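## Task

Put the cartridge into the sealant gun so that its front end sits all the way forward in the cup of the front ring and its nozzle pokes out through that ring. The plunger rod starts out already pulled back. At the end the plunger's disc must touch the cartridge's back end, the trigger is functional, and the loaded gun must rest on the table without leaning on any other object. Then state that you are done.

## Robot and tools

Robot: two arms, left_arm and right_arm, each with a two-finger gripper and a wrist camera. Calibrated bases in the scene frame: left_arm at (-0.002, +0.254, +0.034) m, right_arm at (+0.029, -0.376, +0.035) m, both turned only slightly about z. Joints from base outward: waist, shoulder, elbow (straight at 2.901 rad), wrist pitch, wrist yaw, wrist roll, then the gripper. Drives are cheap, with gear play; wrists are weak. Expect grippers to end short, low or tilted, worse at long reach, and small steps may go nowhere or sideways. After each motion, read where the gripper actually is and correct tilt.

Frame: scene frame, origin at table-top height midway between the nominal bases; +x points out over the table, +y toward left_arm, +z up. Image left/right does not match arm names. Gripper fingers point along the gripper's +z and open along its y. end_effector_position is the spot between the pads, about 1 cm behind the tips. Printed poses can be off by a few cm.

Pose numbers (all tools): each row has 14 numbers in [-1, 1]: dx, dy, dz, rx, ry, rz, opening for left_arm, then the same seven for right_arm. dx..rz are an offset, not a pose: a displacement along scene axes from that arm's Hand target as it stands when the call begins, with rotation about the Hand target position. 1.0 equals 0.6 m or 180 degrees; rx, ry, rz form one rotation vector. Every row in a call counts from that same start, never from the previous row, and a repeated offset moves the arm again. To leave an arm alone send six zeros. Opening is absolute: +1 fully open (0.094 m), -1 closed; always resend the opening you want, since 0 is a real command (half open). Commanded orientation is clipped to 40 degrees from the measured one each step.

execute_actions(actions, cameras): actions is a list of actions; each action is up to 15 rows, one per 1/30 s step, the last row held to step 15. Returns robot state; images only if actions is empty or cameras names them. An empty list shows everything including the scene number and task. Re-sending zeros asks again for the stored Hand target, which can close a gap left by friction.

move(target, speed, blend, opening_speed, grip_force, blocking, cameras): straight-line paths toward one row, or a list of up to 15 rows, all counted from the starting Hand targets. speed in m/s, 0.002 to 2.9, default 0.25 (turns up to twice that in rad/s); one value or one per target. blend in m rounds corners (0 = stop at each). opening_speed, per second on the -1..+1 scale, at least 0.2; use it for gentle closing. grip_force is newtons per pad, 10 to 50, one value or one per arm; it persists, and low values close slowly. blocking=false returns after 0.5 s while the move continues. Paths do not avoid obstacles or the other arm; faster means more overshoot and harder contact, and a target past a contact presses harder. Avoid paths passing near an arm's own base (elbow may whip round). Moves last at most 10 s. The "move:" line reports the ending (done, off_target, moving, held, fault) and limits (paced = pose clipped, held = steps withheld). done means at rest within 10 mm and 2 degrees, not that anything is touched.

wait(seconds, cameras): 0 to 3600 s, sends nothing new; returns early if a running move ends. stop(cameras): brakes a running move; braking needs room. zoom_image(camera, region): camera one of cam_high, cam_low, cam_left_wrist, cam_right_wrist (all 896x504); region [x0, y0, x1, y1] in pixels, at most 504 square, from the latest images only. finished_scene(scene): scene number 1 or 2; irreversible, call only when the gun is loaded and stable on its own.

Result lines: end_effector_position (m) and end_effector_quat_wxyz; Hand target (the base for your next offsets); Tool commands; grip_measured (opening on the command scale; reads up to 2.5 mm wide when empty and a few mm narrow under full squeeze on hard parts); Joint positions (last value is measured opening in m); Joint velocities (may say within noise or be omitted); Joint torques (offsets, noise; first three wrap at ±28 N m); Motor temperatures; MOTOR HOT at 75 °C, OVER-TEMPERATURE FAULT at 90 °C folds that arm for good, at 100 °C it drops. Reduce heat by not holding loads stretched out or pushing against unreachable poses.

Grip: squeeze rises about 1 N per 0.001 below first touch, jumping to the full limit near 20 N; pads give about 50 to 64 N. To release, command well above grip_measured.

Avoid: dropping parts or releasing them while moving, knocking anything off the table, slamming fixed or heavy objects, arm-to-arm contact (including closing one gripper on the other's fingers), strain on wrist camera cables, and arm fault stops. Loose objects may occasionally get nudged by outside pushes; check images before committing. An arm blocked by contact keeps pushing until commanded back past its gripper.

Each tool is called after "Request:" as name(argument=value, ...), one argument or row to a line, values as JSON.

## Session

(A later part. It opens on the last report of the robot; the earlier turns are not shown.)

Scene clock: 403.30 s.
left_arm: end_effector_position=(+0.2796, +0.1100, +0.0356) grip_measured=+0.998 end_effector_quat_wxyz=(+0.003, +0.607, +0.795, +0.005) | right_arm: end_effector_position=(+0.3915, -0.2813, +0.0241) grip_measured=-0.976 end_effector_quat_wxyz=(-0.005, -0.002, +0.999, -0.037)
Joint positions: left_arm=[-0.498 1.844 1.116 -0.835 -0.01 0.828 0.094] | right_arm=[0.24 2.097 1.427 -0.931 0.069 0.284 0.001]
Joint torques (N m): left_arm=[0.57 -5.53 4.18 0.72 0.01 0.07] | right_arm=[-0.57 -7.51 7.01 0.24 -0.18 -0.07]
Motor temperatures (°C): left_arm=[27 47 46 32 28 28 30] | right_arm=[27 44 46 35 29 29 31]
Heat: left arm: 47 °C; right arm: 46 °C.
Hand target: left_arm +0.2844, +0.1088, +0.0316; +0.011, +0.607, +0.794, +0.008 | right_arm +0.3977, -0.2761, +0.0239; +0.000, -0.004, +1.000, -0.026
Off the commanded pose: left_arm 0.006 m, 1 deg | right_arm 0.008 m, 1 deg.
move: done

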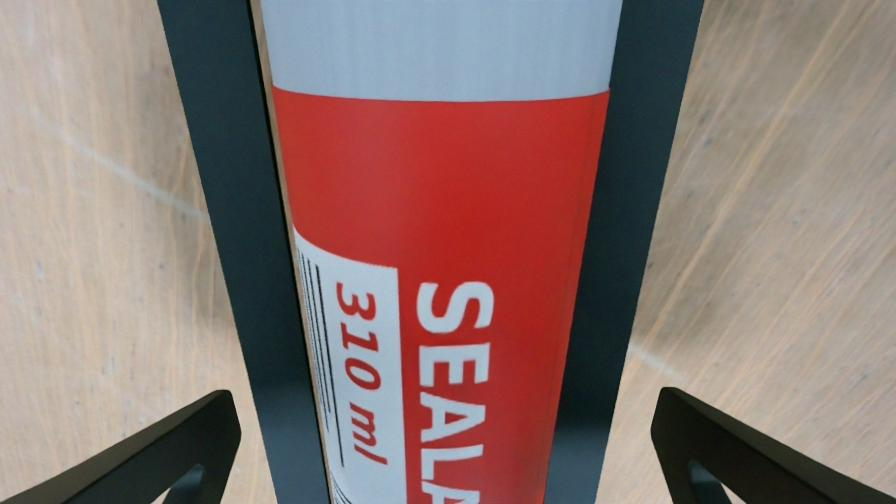

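Request:
move(
  target=[0,0,0,0,0,0,0.45,0,0,0,0,0,0,-1],
  opening_speed=0.5,
)

Request:
move(
  target=[0,0,0,0,0,0,0.45,-0.006,0.036,-0.003,0,0,0,-1],
  speed=0.05,
  cameras=["cam_left_wrist","cam_right_wrist","cam_high"],
)

Request:
zoom_image(
  camera="cam_high",
  region=[400, 200, 530, 380],
)

Scene clock: 409.03 s.
left_arm: end_effector_position=(+0.2794, +0.1095, +0.0356) grip_measured=+0.452 end_effector_quat_wxyz=(+0.003, +0.608, +0.794, +0.005) | right_arm: end_effector_position=(+0.3915, -0.2813, +0.0241) grip_measured=-0.976 end_effector_quat_wxyz=(-0.005, -0.002, +0.999, -0.037)
Joint positions: left_arm=[-0.5 1.844 1.116 -0.835 -0.01 0.828 0.068] | right_arm=[0.24 2.097 1.427 -0.931 0.069 0.284 0.001]
Joint torques (N m): left_arm=[0.57 -5.56 4.15 0.72 0.01 0.06] | right_arm=[-0.57 -7.47 6.84 0.24 -0.2 -0.05]
Heat: left arm: 47 °C; right arm: 46 °C.
Hand target: left_arm +0.2844, +0.1088, +0.0316; +0.011, +0.607, +0.794, +0.008 | right_arm +0.3977, -0.2761, +0.0239; +0.000, -0.004, +1.000, -0.026
Off the commanded pose: left_arm 0.006 m, 1 deg | right_arm 0.008 m, 1 deg.
move: done

Scene clock: 410.07 s.
left_arm: end_effector_position=(+0.2797, +0.1102, +0.0356) grip_measured=+0.452 end_effector_quat_wxyz=(+0.003, +0.606, +0.795, +0.005) | right_arm: end_effector_position=(+0.3876, -0.2686, +0.0231) grip_measured=-0.976 end_effector_quat_wxyz=(-0.004, -0.003, +0.999, -0.041)
Joint positions: left_arm=[-0.496 1.844 1.116 -0.835 -0.008 0.828 0.068] | right_arm=[0.279 2.1 1.427 -0.931 0.075 0.321 0.001]
Joint torques (N m): left_arm=[0.54 -5.55 4.18 0.72 0.01 0.07] | right_arm=[0.9 -6.78 8.34 0.19 -0.25 0.11]
Heat: left arm: 47 °C; right arm: 46 °C.
Hand target: left_arm +0.2844, +0.1088, +0.0316; +0.011, +0.607, +0.794, +0.008 | right_arm +0.3941, -0.2545, +0.0221; +0.000, -0.004, +1.000, -0.026
Off the commanded pose: left_arm 0.006 m, 1 deg | right_arm 0.016 m, 2 deg.
move: off_target (right_arm)
Images, in order (width x height): cam_high 896x504, cam_left_wrist 896x504, cam_right_wrist 896x504.

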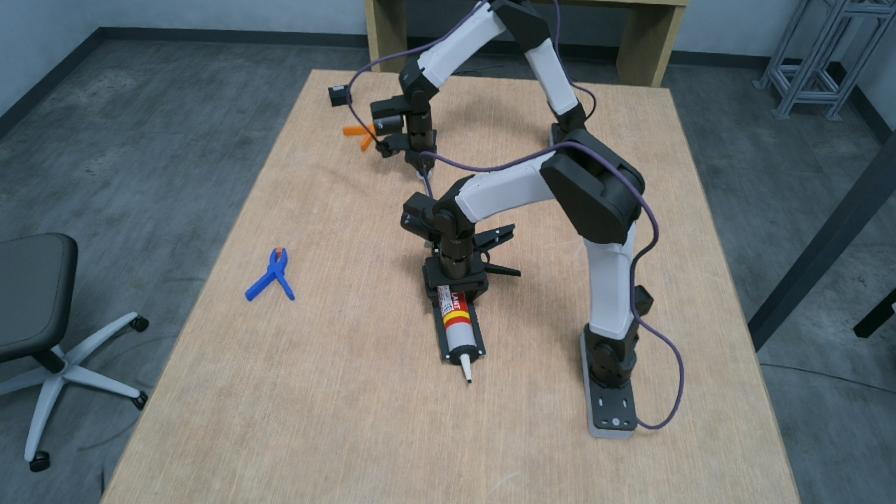

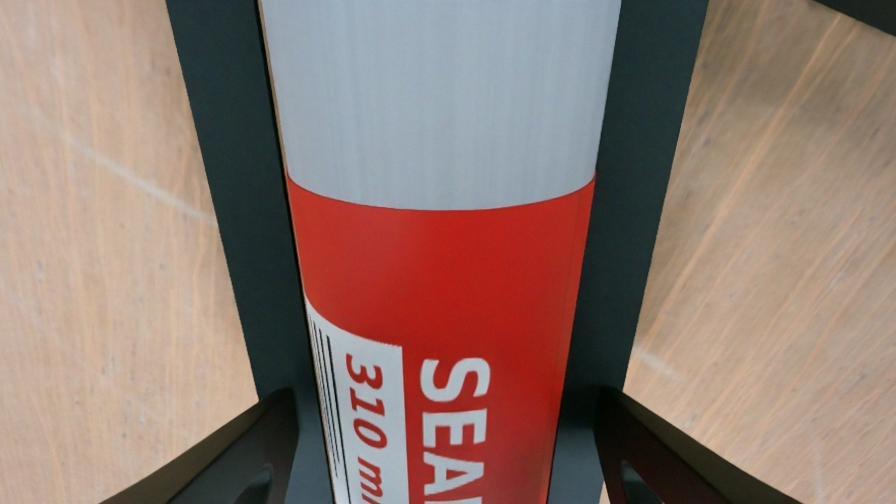

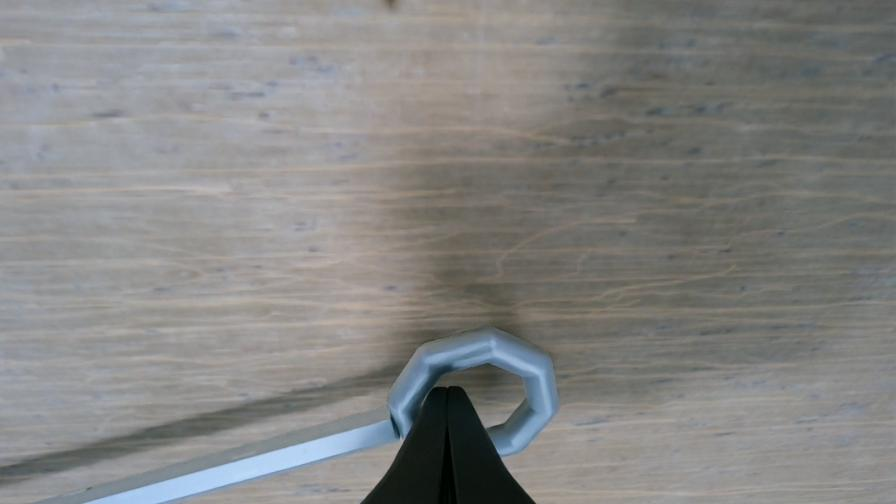

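Scaled by 2.800 from the camera's image (finer frame: 1280x720).

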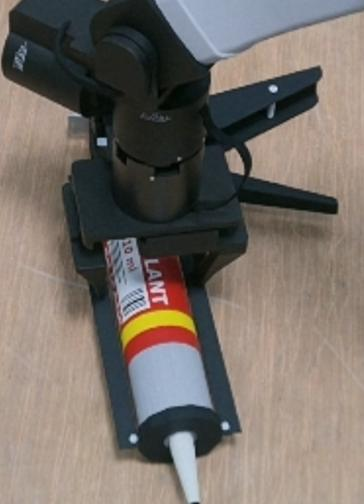

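Request:
move(
  target=[0,0,0,0,0,0,0.25,-0.002,-0.015,0,0,0,0,-1],
  opening_speed=0.5,
)

Request:
move(
  target=[0,0,0,0,0,0,0.25,-0.006,0.05,0,0,0,0,-1],
  speed=0.05,
  cameras=["cam_left_wrist","cam_right_wrist","cam_high"],
)

Scene clock: 416.23 s.
left_arm: end_effector_position=(+0.2801, +0.1102, +0.0356) grip_measured=+0.252 end_effector_quat_wxyz=(+0.004, +0.606, +0.795, +0.006) | right_arm: end_effector_position=(+0.3879, -0.2698, +0.0230) grip_measured=-0.976 end_effector_quat_wxyz=(-0.004, -0.002, +0.999, -0.039)
Joint positions: left_arm=[-0.496 1.844 1.116 -0.834 -0.01 0.828 0.059] | right_arm=[0.274 2.1 1.427 -0.931 0.072 0.319 0.001]
Joint torques (N m): left_arm=[0.53 -5.55 4.14 0.71 0.02 0.07] | right_arm=[-0.34 -7.77 6.27 0.3 -0.23 -0.08]
Heat: left arm: 47 °C; right arm: 46 °C.
Hand target: left_arm +0.2844, +0.1088, +0.0316; +0.011, +0.607, +0.794, +0.008 | right_arm +0.3929, -0.2635, +0.0221; +0.000, -0.004, +1.000, -0.026
Off the commanded pose: left_arm 0.006 m, 1 deg | right_arm 0.008 m, 2 deg.
move: done

Scene clock: 417.60 s.
left_arm: end_effector_position=(+0.2801, +0.1102, +0.0356) grip_measured=+0.252 end_effector_quat_wxyz=(+0.004, +0.606, +0.795, +0.006) | right_arm: end_effector_position=(+0.3855, -0.2466, +0.0226) grip_measured=-0.976 end_effector_quat_wxyz=(+0.001, -0.004, +0.999, -0.040)
Joint positions: left_arm=[-0.496 1.844 1.116 -0.834 -0.01 0.828 0.059] | right_arm=[0.335 2.114 1.447 -0.932 0.075 0.376 0.001]
Joint torques (N m): left_arm=[0.51 -5.57 4.18 0.71 0.02 0.07] | right_arm=[0.69 -7.05 8.24 0.11 -0.24 0.13]
Heat: left arm: 47 °C; right arm: 46 °C.
Hand target: left_arm +0.2844, +0.1088, +0.0316; +0.011, +0.607, +0.794, +0.008 | right_arm +0.3893, -0.2335, +0.0221; +0.000, -0.004, +1.000, -0.026
Off the commanded pose: left_arm 0.006 m, 1 deg | right_arm 0.014 m, 2 deg.
move: off_target (right_arm)
Images, in order (width x height): cam_high 896x504, cam_left_wrist 896x504, cam_right_wrist 896x504.

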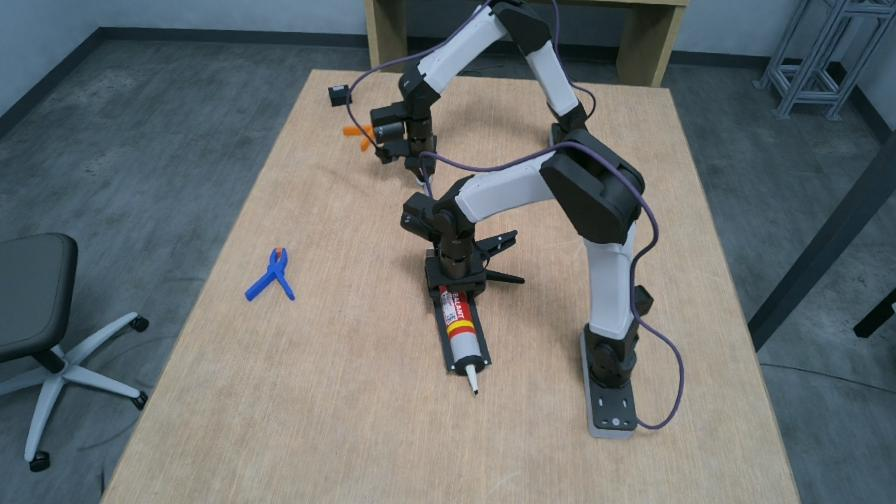

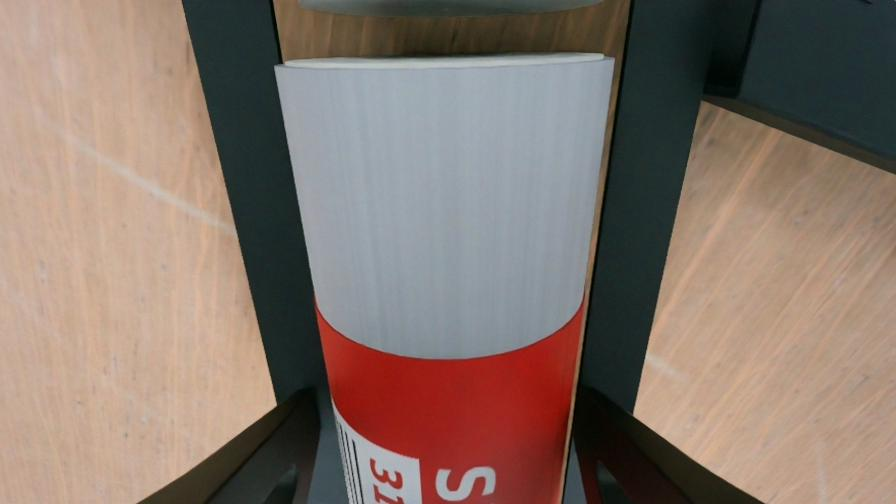

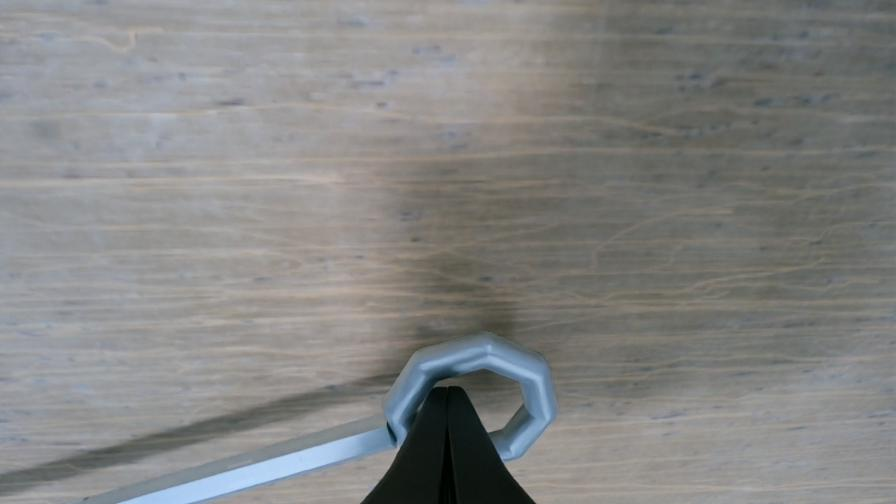

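Request:
move(
  target=[0,0,0.0,0,0,0,1,0.002,-0.02,0,0,0,0,-1],
)

Request:
move(
  target=[
    [0,0,0.15,0,0,0,1,0,0,0,0,0,0,-1],
    [-0.065,0.27,0.15,0,0,0,1,0,0,0,0,0,0,-1],
  ],
  blend=0.03,
  cameras=["cam_left_wrist","cam_high"],
)

Scene clock: 434.20 s.
left_arm: end_effector_position=(+0.2801, +0.1102, +0.0356) grip_measured=+0.998 end_effector_quat_wxyz=(+0.004, +0.606, +0.795, +0.006) | right_arm: end_effector_position=(+0.3858, -0.2477, +0.0224) grip_measured=-0.976 end_effector_quat_wxyz=(-0.002, -0.005, +0.999, -0.034)
Joint positions: left_arm=[-0.496 1.844 1.116 -0.834 -0.01 0.828 0.094] | right_arm=[0.326 2.114 1.447 -0.932 0.061 0.365 0.001]
Joint torques (N m): left_arm=[0.53 -5.55 4.19 0.71 0 0.07] | right_arm=[-0.5 -7.82 6.41 0.17 -0.19 -0.07]
Heat: left arm: 47 °C; right arm: 46 °C.
Hand target: left_arm +0.2844, +0.1088, +0.0316; +0.011, +0.607, +0.794, +0.008 | right_arm +0.3905, -0.2455, +0.0221; +0.000, -0.004, +1.000, -0.026
Off the commanded pose: left_arm 0.006 m, 1 deg | right_arm 0.005 m, 1 deg.
move: done

Scene clock: 436.53 s.
left_arm: end_effector_position=(+0.2512, +0.2734, +0.1164) grip_measured=+0.998 end_effector_quat_wxyz=(+0.005, +0.602, +0.798, +0.012) | right_arm: end_effector_position=(+0.3858, -0.2477, +0.0224) grip_measured=-0.976 end_effector_quat_wxyz=(-0.002, -0.005, +0.999, -0.034)
Joint positions: left_arm=[0.05 1.496 1.07 -1.122 -0.011 1.363 0.094] | right_arm=[0.326 2.114 1.447 -0.932 0.061 0.365 0.001]
Joint torques (N m): left_arm=[0.31 -6.38 4.56 0.13 0.17 0.19] | right_arm=[-0.46 -7.92 6.5 0.2 -0.21 -0.09]
Heat: left arm: 47 °C; right arm: 46 °C.
Hand target: left_arm +0.2454, +0.2708, +0.1216; +0.011, +0.607, +0.794, +0.008 | right_arm +0.3905, -0.2455, +0.0221; +0.000, -0.004, +1.000, -0.026
Off the commanded pose: left_arm 0.008 m, 1 deg | right_arm 0.005 m, 1 deg.
move: done
Images, in order (width x height): cam_high 896x504, cam_left_wrist 896x504.

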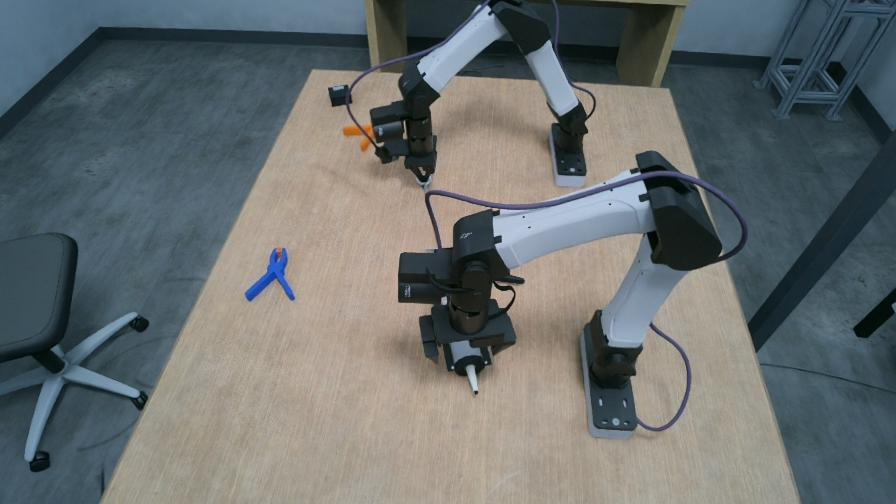

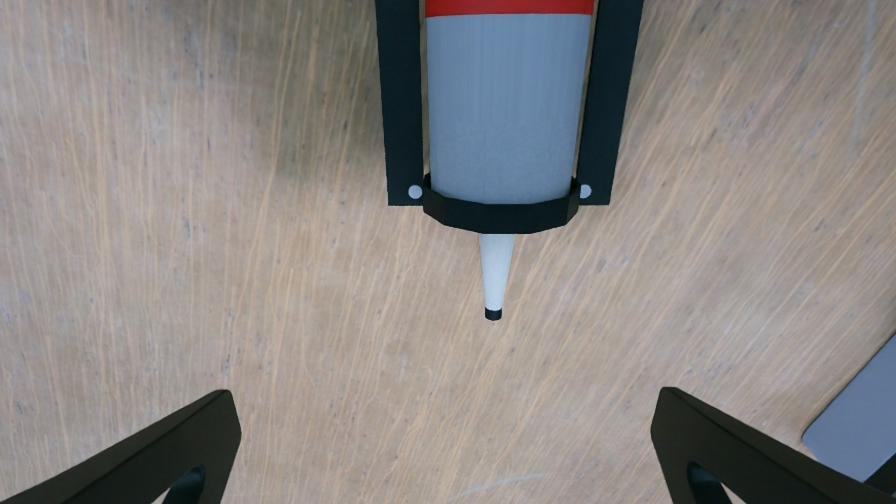

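Request:
move(
  target=[
    [-0.043,0.045,0,0,0,0,-0.04,0,0,0,0,0,0,-1],
    [-0.043,0.045,-0.13,0,0,0,-0.04,0,0,0,0,0,0,-1],
  ],
  speed=0.15,
  cameras=["cam_left_wrist","cam_high"],
)

Request:
zoom_image(
  camera="cam_high",
  region=[400, 280, 530, 420],
)

Scene clock: 443.77 s.
left_arm: end_effector_position=(+0.2142, +0.2990, +0.0462) grip_measured=-0.038 end_effector_quat_wxyz=(+0.000, +0.602, +0.798, +0.006) | right_arm: end_effector_position=(+0.3858, -0.2477, +0.0224) grip_measured=-0.976 end_effector_quat_wxyz=(-0.002, -0.005, +0.999, -0.034)
Joint positions: left_arm=[0.18 1.475 0.756 -0.843 -0.008 1.493 0.045] | right_arm=[0.326 2.114 1.447 -0.932 0.061 0.365 0.001]
Joint torques (N m): left_arm=[0.4 -3.02 4.26 0.65 0.18 0.21] | right_arm=[-0.47 -7.94 6.45 0.19 -0.21 -0.06]
Heat: left arm: 47 °C; right arm: 46 °C.
Hand target: left_arm +0.2196, +0.2978, +0.0436; +0.011, +0.607, +0.794, +0.008 | right_arm +0.3905, -0.2455, +0.0221; +0.000, -0.004, +1.000, -0.026
Off the commanded pose: left_arm 0.006 m, 1 deg | right_arm 0.005 m, 1 deg.
move: done
Images, in order (width x height): cam_high 896x504, cam_left_wrist 896x504.

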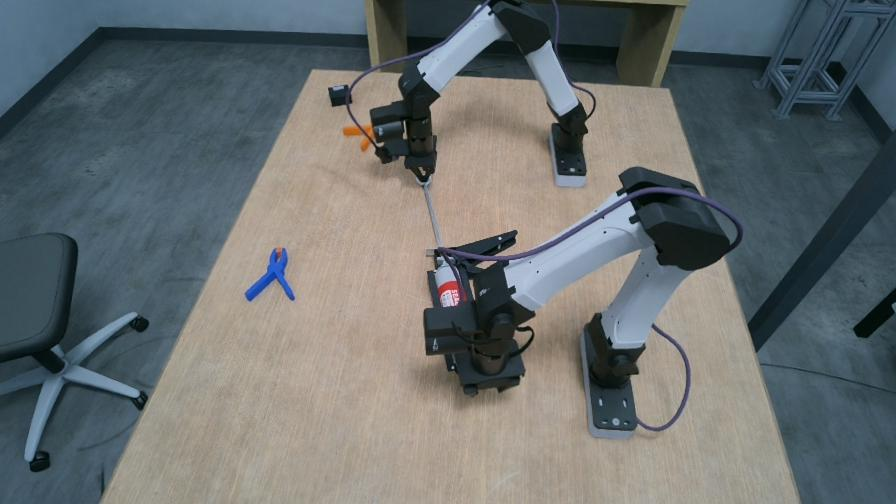

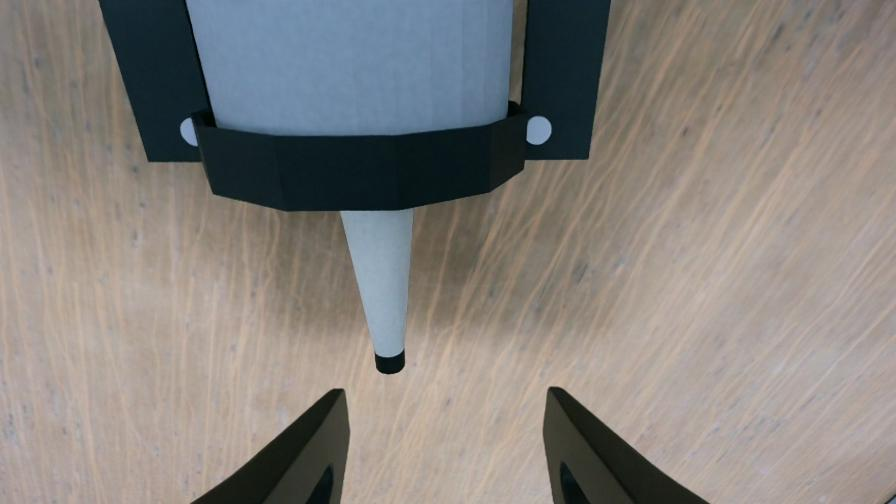

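Scaled by 3.600 from the camera's image (finer frame: 1280x720).

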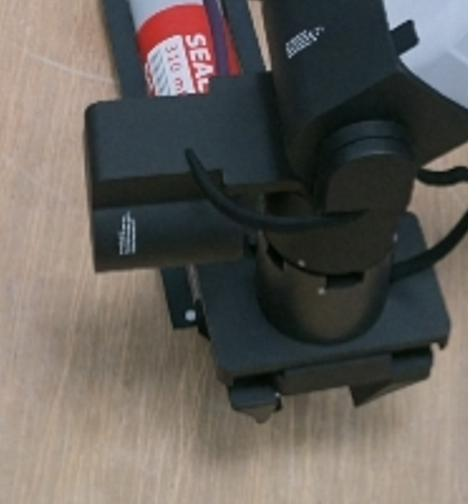

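Request:
move(
  target=[
    [0.026,0,-0.012,0,0,0,-0.04,0,0,0,0,0,0,-1],
    [0.029,-0.035,-0.012,0,0,0,-0.04,0,0,0,0,0,0,-1],
  ],
  speed=0.08,
)

Request:
move(
  target=[0,0,0,0,0,0,-0.04,-0.012,0.055,0,0,0,0,-1],
  speed=0.05,
  cameras=["cam_left_wrist","cam_right_wrist","cam_high"],
)

Request:
zoom_image(
  camera="cam_high",
  region=[400, 200, 530, 400],
)

Scene clock: 452.60 s.
left_arm: end_effector_position=(+0.2185, +0.2778, +0.0310) grip_measured=-0.038 end_effector_quat_wxyz=(-0.013, +0.606, +0.795, -0.008) | right_arm: end_effector_position=(+0.3858, -0.2477, +0.0224) grip_measured=-0.976 end_effector_quat_wxyz=(-0.002, -0.005, +0.999, -0.034)
Joint positions: left_arm=[0.083 1.55 0.756 -0.806 -0.007 1.406 0.045] | right_arm=[0.326 2.114 1.447 -0.932 0.061 0.365 0.001]
Joint torques (N m): left_arm=[-0.31 -3.85 6.64 0.56 0.14 0.02] | right_arm=[-0.55 -7.94 6.45 0.2 -0.18 -0.09]
Heat: left arm: 46 °C; right arm: 47 °C.
Hand target: left_arm +0.2370, +0.2768, +0.0364; +0.011, +0.607, +0.794, +0.008 | right_arm +0.3905, -0.2455, +0.0221; +0.000, -0.004, +1.000, -0.026
Off the commanded pose: left_arm 0.019 m, 3 deg | right_arm 0.005 m, 1 deg.
move: off_target (left_arm)

Scene clock: 453.93 s.
left_arm: end_effector_position=(+0.2183, +0.2795, +0.0310) grip_measured=-0.038 end_effector_quat_wxyz=(-0.015, +0.603, +0.797, -0.005) | right_arm: end_effector_position=(+0.3813, -0.2333, +0.0228) grip_measured=-0.976 end_effector_quat_wxyz=(+0.001, +0.001, +0.999, -0.048)
Joint positions: left_arm=[0.086 1.55 0.756 -0.806 -0.013 1.403 0.045] | right_arm=[0.378 2.125 1.464 -0.948 0.089 0.429 0.001]
Joint torques (N m): left_arm=[-0.35 -3.86 6.64 0.57 0.19 0.06] | right_arm=[1.72 -7.3 8.36 0.13 -0.38 0.11]
Heat: left arm: 45 °C; right arm: 47 °C.
Hand target: left_arm +0.2370, +0.2768, +0.0364; +0.011, +0.607, +0.794, +0.008 | right_arm +0.3833, -0.2125, +0.0221; +0.000, -0.004, +1.000, -0.026
Off the commanded pose: left_arm 0.020 m, 3 deg | right_arm 0.021 m, 3 deg.
move: off_target (right_arm)
Images, in order (width x height): cam_high 896x504, cam_left_wrist 896x504, cam_right_wrist 896x504.

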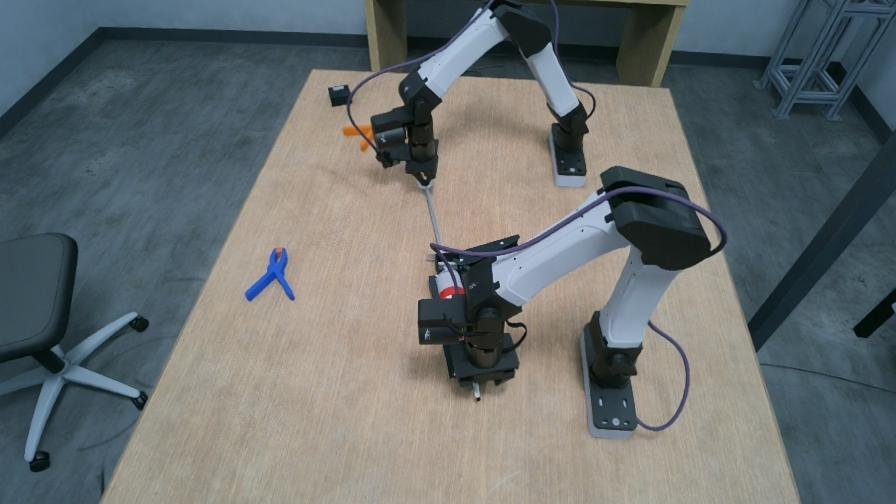

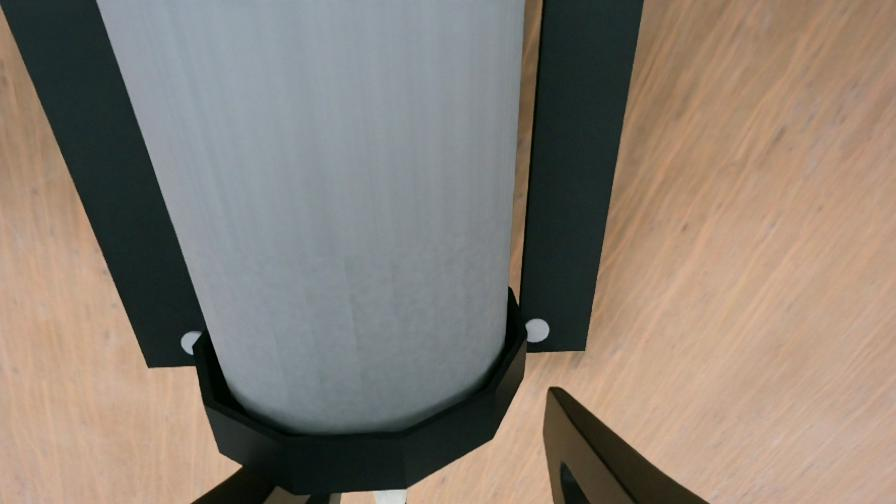

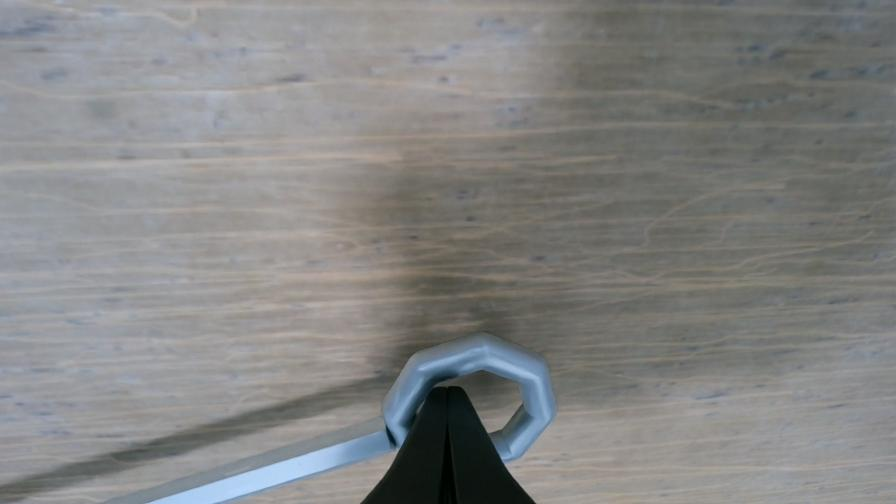

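Scaled by 2.520 from the camera's image (finer frame: 1280x720).

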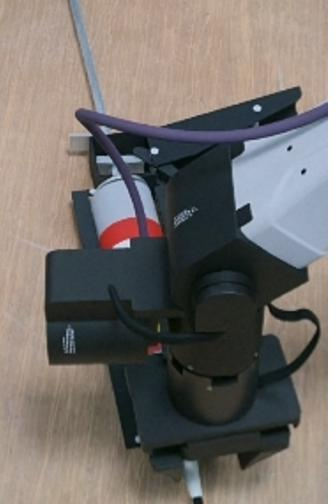

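Request:
move(
  target=[0,0,0,0,0,0,-0.04,-0.01,0.05,0,0,0,0,-1],
  speed=0.05,
  cameras=["cam_left_wrist","cam_high"],
)

Request:
zoom_image(
  camera="cam_high",
  region=[415, 220, 495, 300],
)

Scene clock: 460.40 s.
left_arm: end_effector_position=(+0.2181, +0.2870, +0.0315) grip_measured=-0.038 end_effector_quat_wxyz=(-0.027, +0.600, +0.800, +0.009) | right_arm: end_effector_position=(+0.3690, -0.1942, +0.0262) grip_measured=-0.976 end_effector_quat_wxyz=(-0.006, -0.010, +0.999, -0.043)
Joint positions: left_arm=[0.091 1.55 0.757 -0.806 -0.049 1.398 0.045] | right_arm=[0.475 2.152 1.524 -0.995 0.069 0.505 0.001]
Joint torques (N m): left_arm=[-0.7 -3.9 6.57 0.55 0.53 0.13] | right_arm=[-0.12 -6.82 7.82 0.36 -0.25 0.13]
Heat: left arm: 45 °C; right arm: 47 °C.
Hand target: left_arm +0.2370, +0.2768, +0.0364; +0.011, +0.607, +0.794, +0.008 | right_arm +0.3773, -0.1825, +0.0221; +0.000, -0.004, +1.000, -0.026
Off the commanded pose: left_arm 0.022 m, 4 deg | right_arm 0.015 m, 2 deg.
move: off_target (right_arm)
Images, in order (width x height): cam_high 896x504, cam_left_wrist 896x504.

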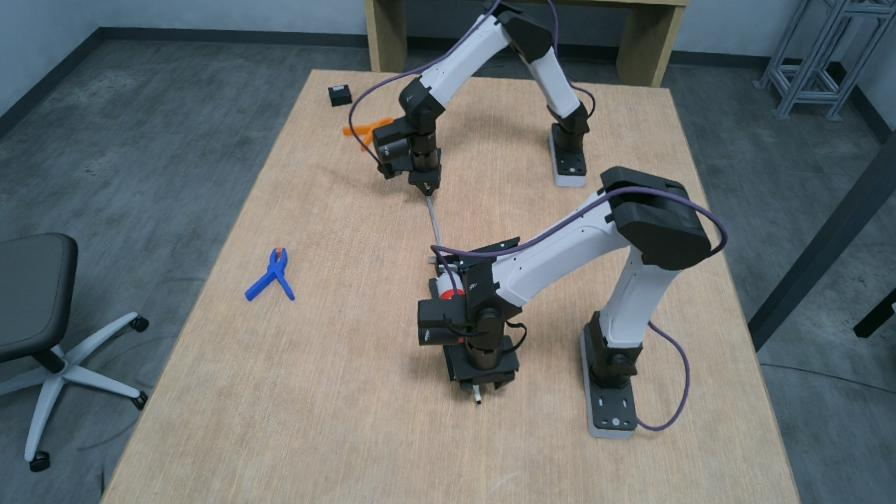

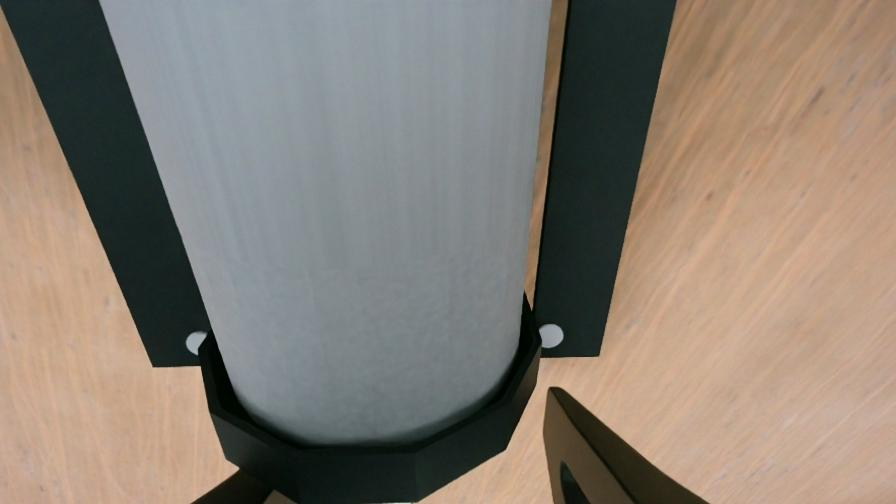

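Scaled by 6.300 from the camera's image (finer frame: 1280x720).

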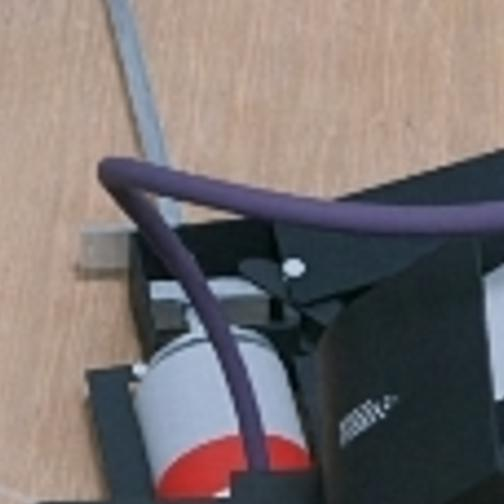

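Request:
move(
  target=[
    [-0.02,0.045,0.0,0,0,0,-0.04,0,-0.025,0,0,0,0,-1],
    [-0.02,0.045,0.2,0,0,0,-0.04,0,-0.025,0.15,0,0,0,-1],
    [0.06,-0.3,0.34,0,0,0,-0.04,-0.05,-0.15,0.15,0,0,0,-1],
  ],
  speed=0.15,
  cameras=["cam_left_wrist","cam_right_wrist","cam_high"],
)

Request:
zoom_image(
  camera="cam_high",
  region=[400, 200, 520, 410],
)

Scene clock: 471.30 s.
left_arm: end_effector_position=(+0.2716, +0.0980, +0.2331) grip_measured=-0.038 end_effector_quat_wxyz=(+0.027, +0.607, +0.794, +0.008) | right_arm: end_effector_position=(+0.3428, -0.2726, +0.0991) grip_measured=-0.976 end_effector_quat_wxyz=(-0.027, -0.006, +0.999, -0.039)
Joint positions: left_arm=[-0.542 1.72 1.77 -1.565 -0.008 0.783 0.045] | right_arm=[0.3 1.889 1.436 -1.195 0.055 0.337 0.001]
Joint torques (N m): left_arm=[0.05 -5.01 7.84 0.23 0 -0.01] | right_arm=[-0.42 -11.17 4.68 0.26 -0.15 -0.07]
Motor temperatures (°C): left_arm=[27 44 44 31 28 28 29] | right_arm=[27 49 46 33 29 29 32]
Heat: left arm: 44 °C; right arm: 49 °C.
Hand target: left_arm +0.2730, +0.0968, +0.2404; +0.011, +0.607, +0.794, +0.008 | right_arm +0.3473, -0.2725, +0.1121; +0.000, -0.004, +1.000, -0.026
Off the commanded pose: left_arm 0.007 m, 2 deg | right_arm 0.014 m, 3 deg.
joint sent to its limit (left arm) — joint 4 (wrist pitch), lower limit. The joint targets are off in position, not in orientation.
move: off_target (right_arm)
Images, in order (width x height): cam_high 896x504, cam_left_wrist 896x504, cam_right_wrist 896x504.

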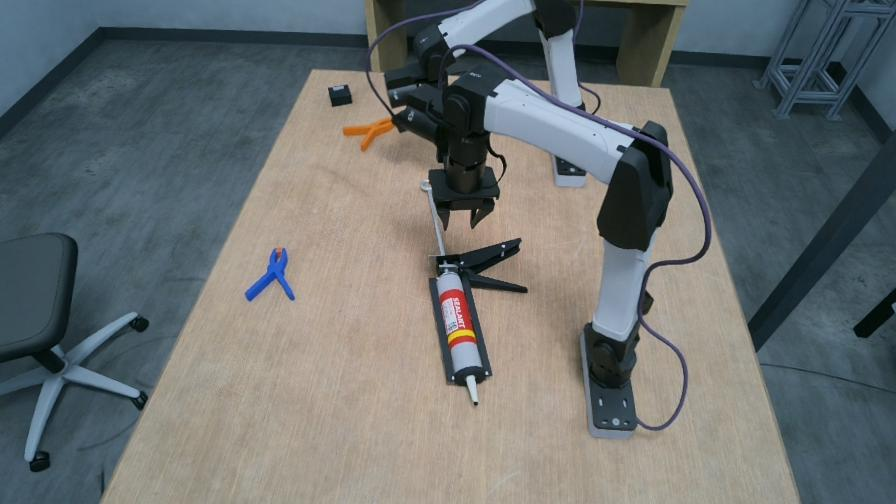

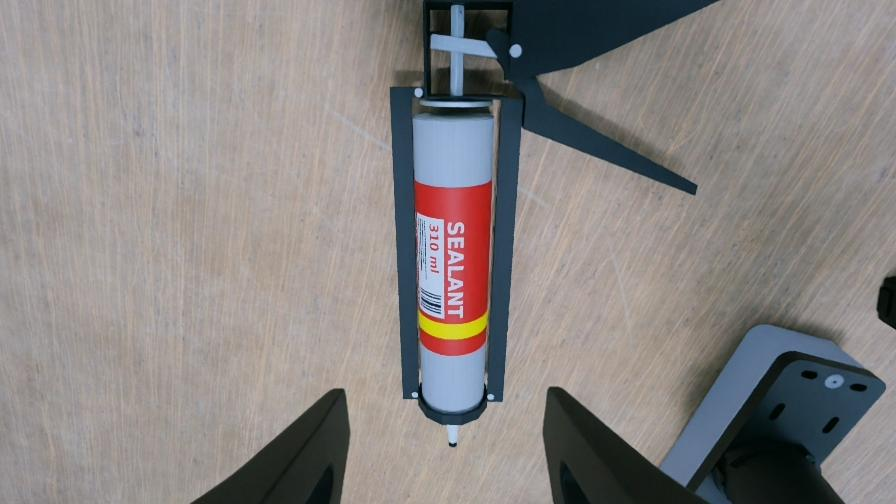

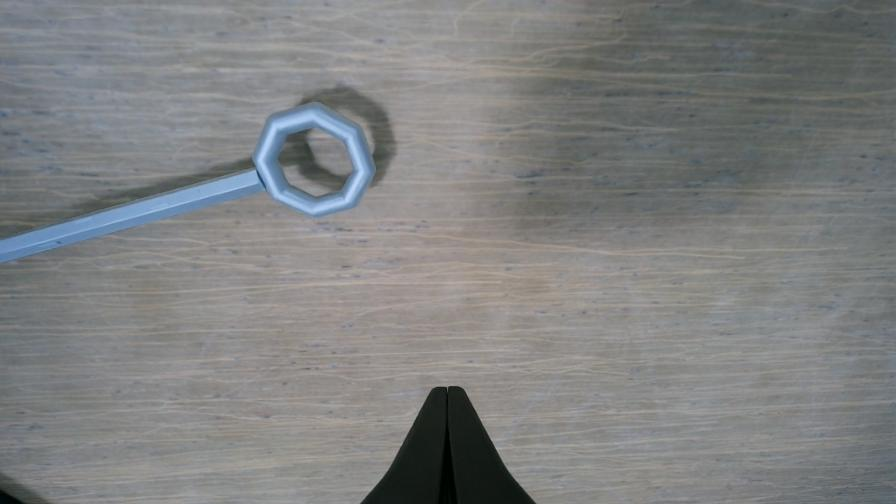

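Scaled by 2.400 from the camera's image (finer frame: 1280x720).

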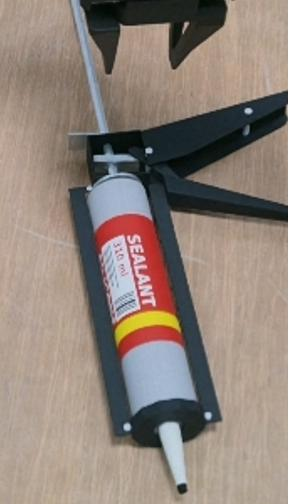

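Request:
zoom_image(
  camera="cam_left_wrist",
  region=[380, 60, 540, 150],
)

Request:
zoom_image(
  camera="cam_left_wrist",
  region=[380, 360, 540, 450],
)

Scaled by 3.150 from the camera's image (finer frame: 1280x720).

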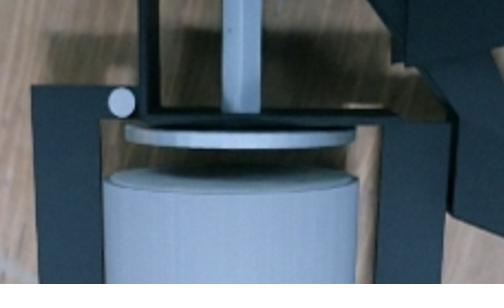

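Scaled by 3.150 from the camera's image (finer frame: 1280x720).

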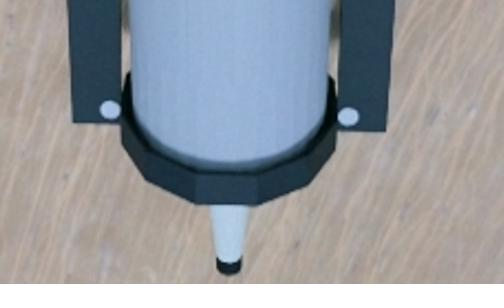

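Request:
move(
  target=[
    [-0.072,0.362,0,0,0,0.006,-0.04,0.046,0.062,-0.07,0,0,0,-1],
    [-0.072,0.362,-0.346,0,0,0.006,-0.04,0.046,0.062,-0.1,0,0,0,-1],
  ],
  speed=0.2,
  cameras=["cam_left_wrist","cam_right_wrist"],
)

Scene clock: 495.40 s.
left_arm: end_effector_position=(+0.2201, +0.3136, +0.0385) grip_measured=-0.038 end_effector_quat_wxyz=(-0.005, +0.595, +0.804, +0.000) | right_arm: end_effector_position=(+0.3738, -0.2371, +0.0595) grip_measured=-0.976 end_effector_quat_wxyz=(+0.002, -0.011, +1.000, -0.029)
Joint positions: left_arm=[0.238 1.542 0.783 -0.818 -0.007 1.533 0.045] | right_arm=[0.361 2.028 1.473 -1.035 0.055 0.388 0.001]
Joint torques (N m): left_arm=[0.28 -2.77 3.79 0.92 0.17 0.2] | right_arm=[0.24 -6.94 4.63 0.42 -0.16 0.11]
Motor temperatures (°C): left_arm=[27 44 44 31 28 28 29] | right_arm=[27 54 45 33 29 29 32]
Heat: left arm: 44 °C; right arm: 54 °C.
Hand target: left_arm +0.2298, +0.3140, +0.0328; +0.011, +0.600, +0.800, +0.008 | right_arm +0.3749, -0.2353, +0.0521; +0.000, -0.004, +1.000, -0.026
Off the commanded pose: left_arm 0.011 m, 2 deg | right_arm 0.008 m, 1 deg.
move: off_target (left_arm)

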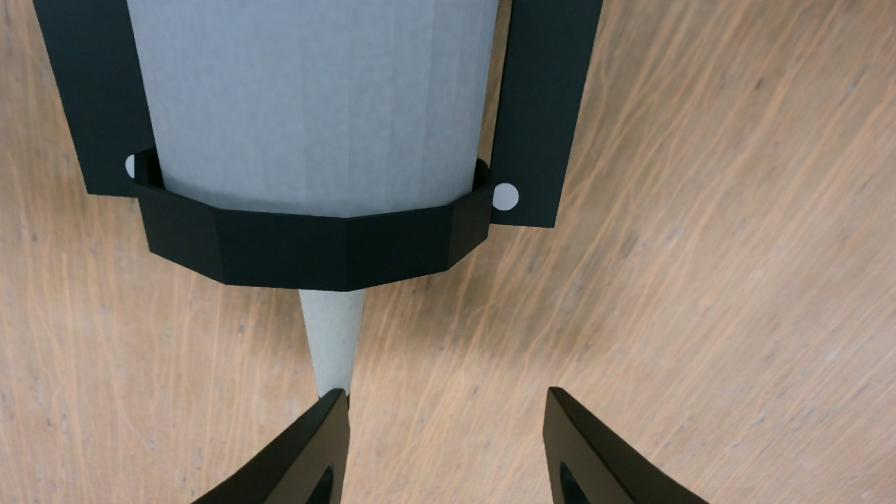

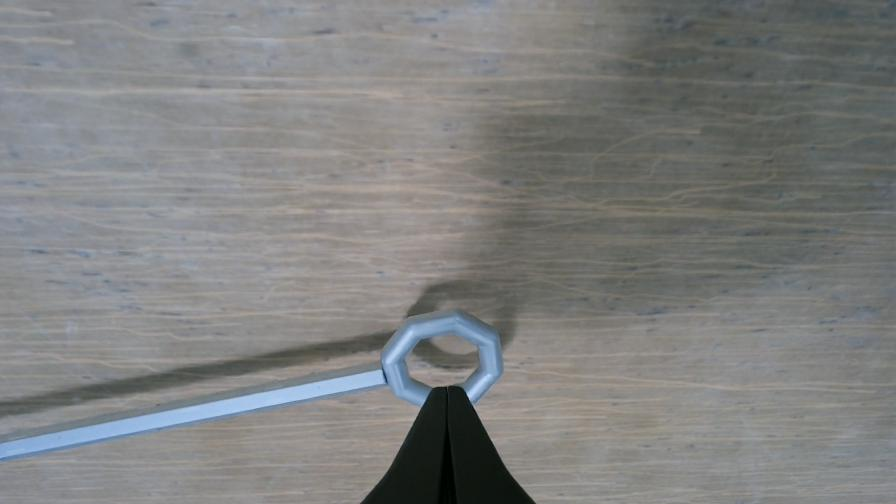

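Request:
move(
  target=[
    [0.0,0.01,0.1,0,0,0,-0.04,-0.01,0.0,0,0,0,0,-1],
    [0.052,0.01,0.1,0,0,0,-0.04,-0.01,0.0,-0.055,0,0,0,-1],
    [0.042,0.01,-0.01,0,0,0,-0.04,-0.01,0.0,-0.055,0,0,0,-1],
  ],
  speed=0.15,
  cameras=["cam_left_wrist","cam_right_wrist"],
)

Scene clock: 506.50 s.
left_arm: end_effector_position=(+0.2489, +0.3200, +0.0288) grip_measured=-0.038 end_effector_quat_wxyz=(-0.001, +0.599, +0.801, +0.004) | right_arm: end_effector_position=(+0.3644, -0.2388, +0.0240) grip_measured=-0.976 end_effector_quat_wxyz=(-0.007, -0.011, +0.999, -0.033)
Joint positions: left_arm=[0.234 1.663 0.864 -0.768 -0.007 1.539 0.045] | right_arm=[0.368 2.062 1.372 -0.919 0.055 0.394 0.001]
Joint torques (N m): left_arm=[0.16 -4.23 4.16 0.65 0.17 0.09] | right_arm=[0.14 -7.27 4.7 0.44 -0.16 0.12]
Heat: left arm: 44 °C; right arm: 51 °C.
Hand target: left_arm +0.2550, +0.3200, +0.0268; +0.011, +0.600, +0.800, +0.008 | right_arm +0.3689, -0.2353, +0.0191; +0.000, -0.004, +1.000, -0.026
Off the commanded pose: left_arm 0.006 m, 1 deg | right_arm 0.007 m, 1 deg.
move: done

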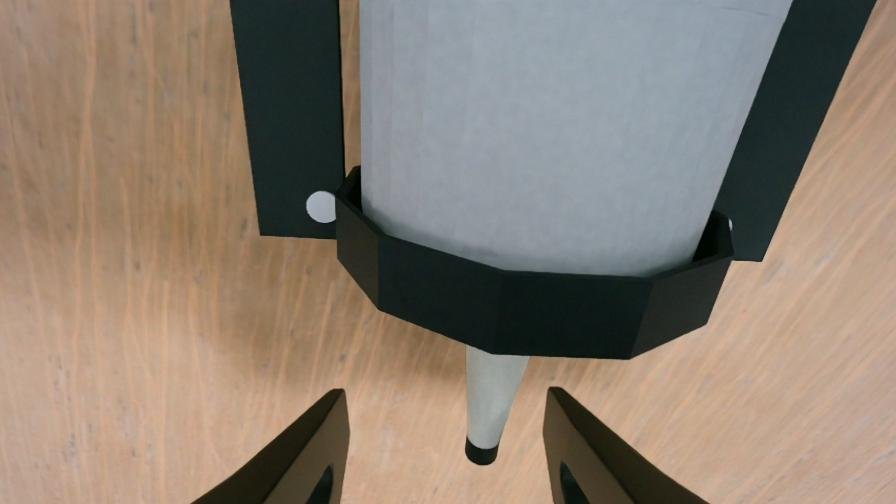

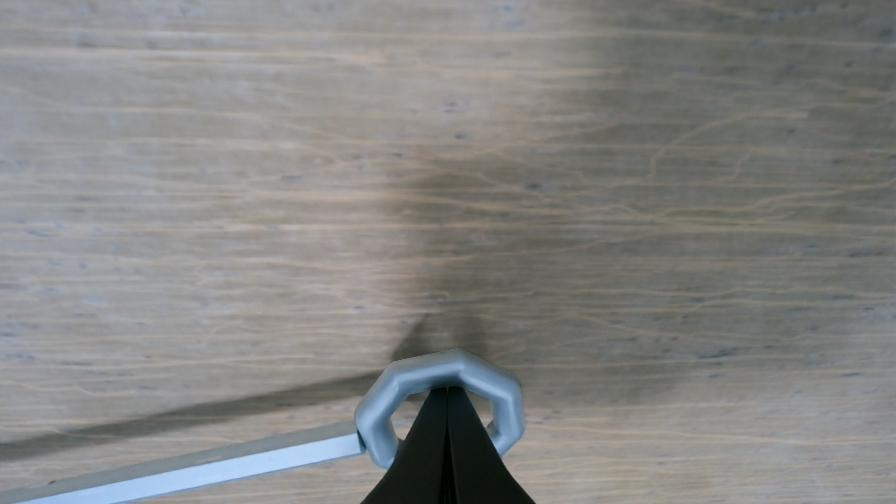

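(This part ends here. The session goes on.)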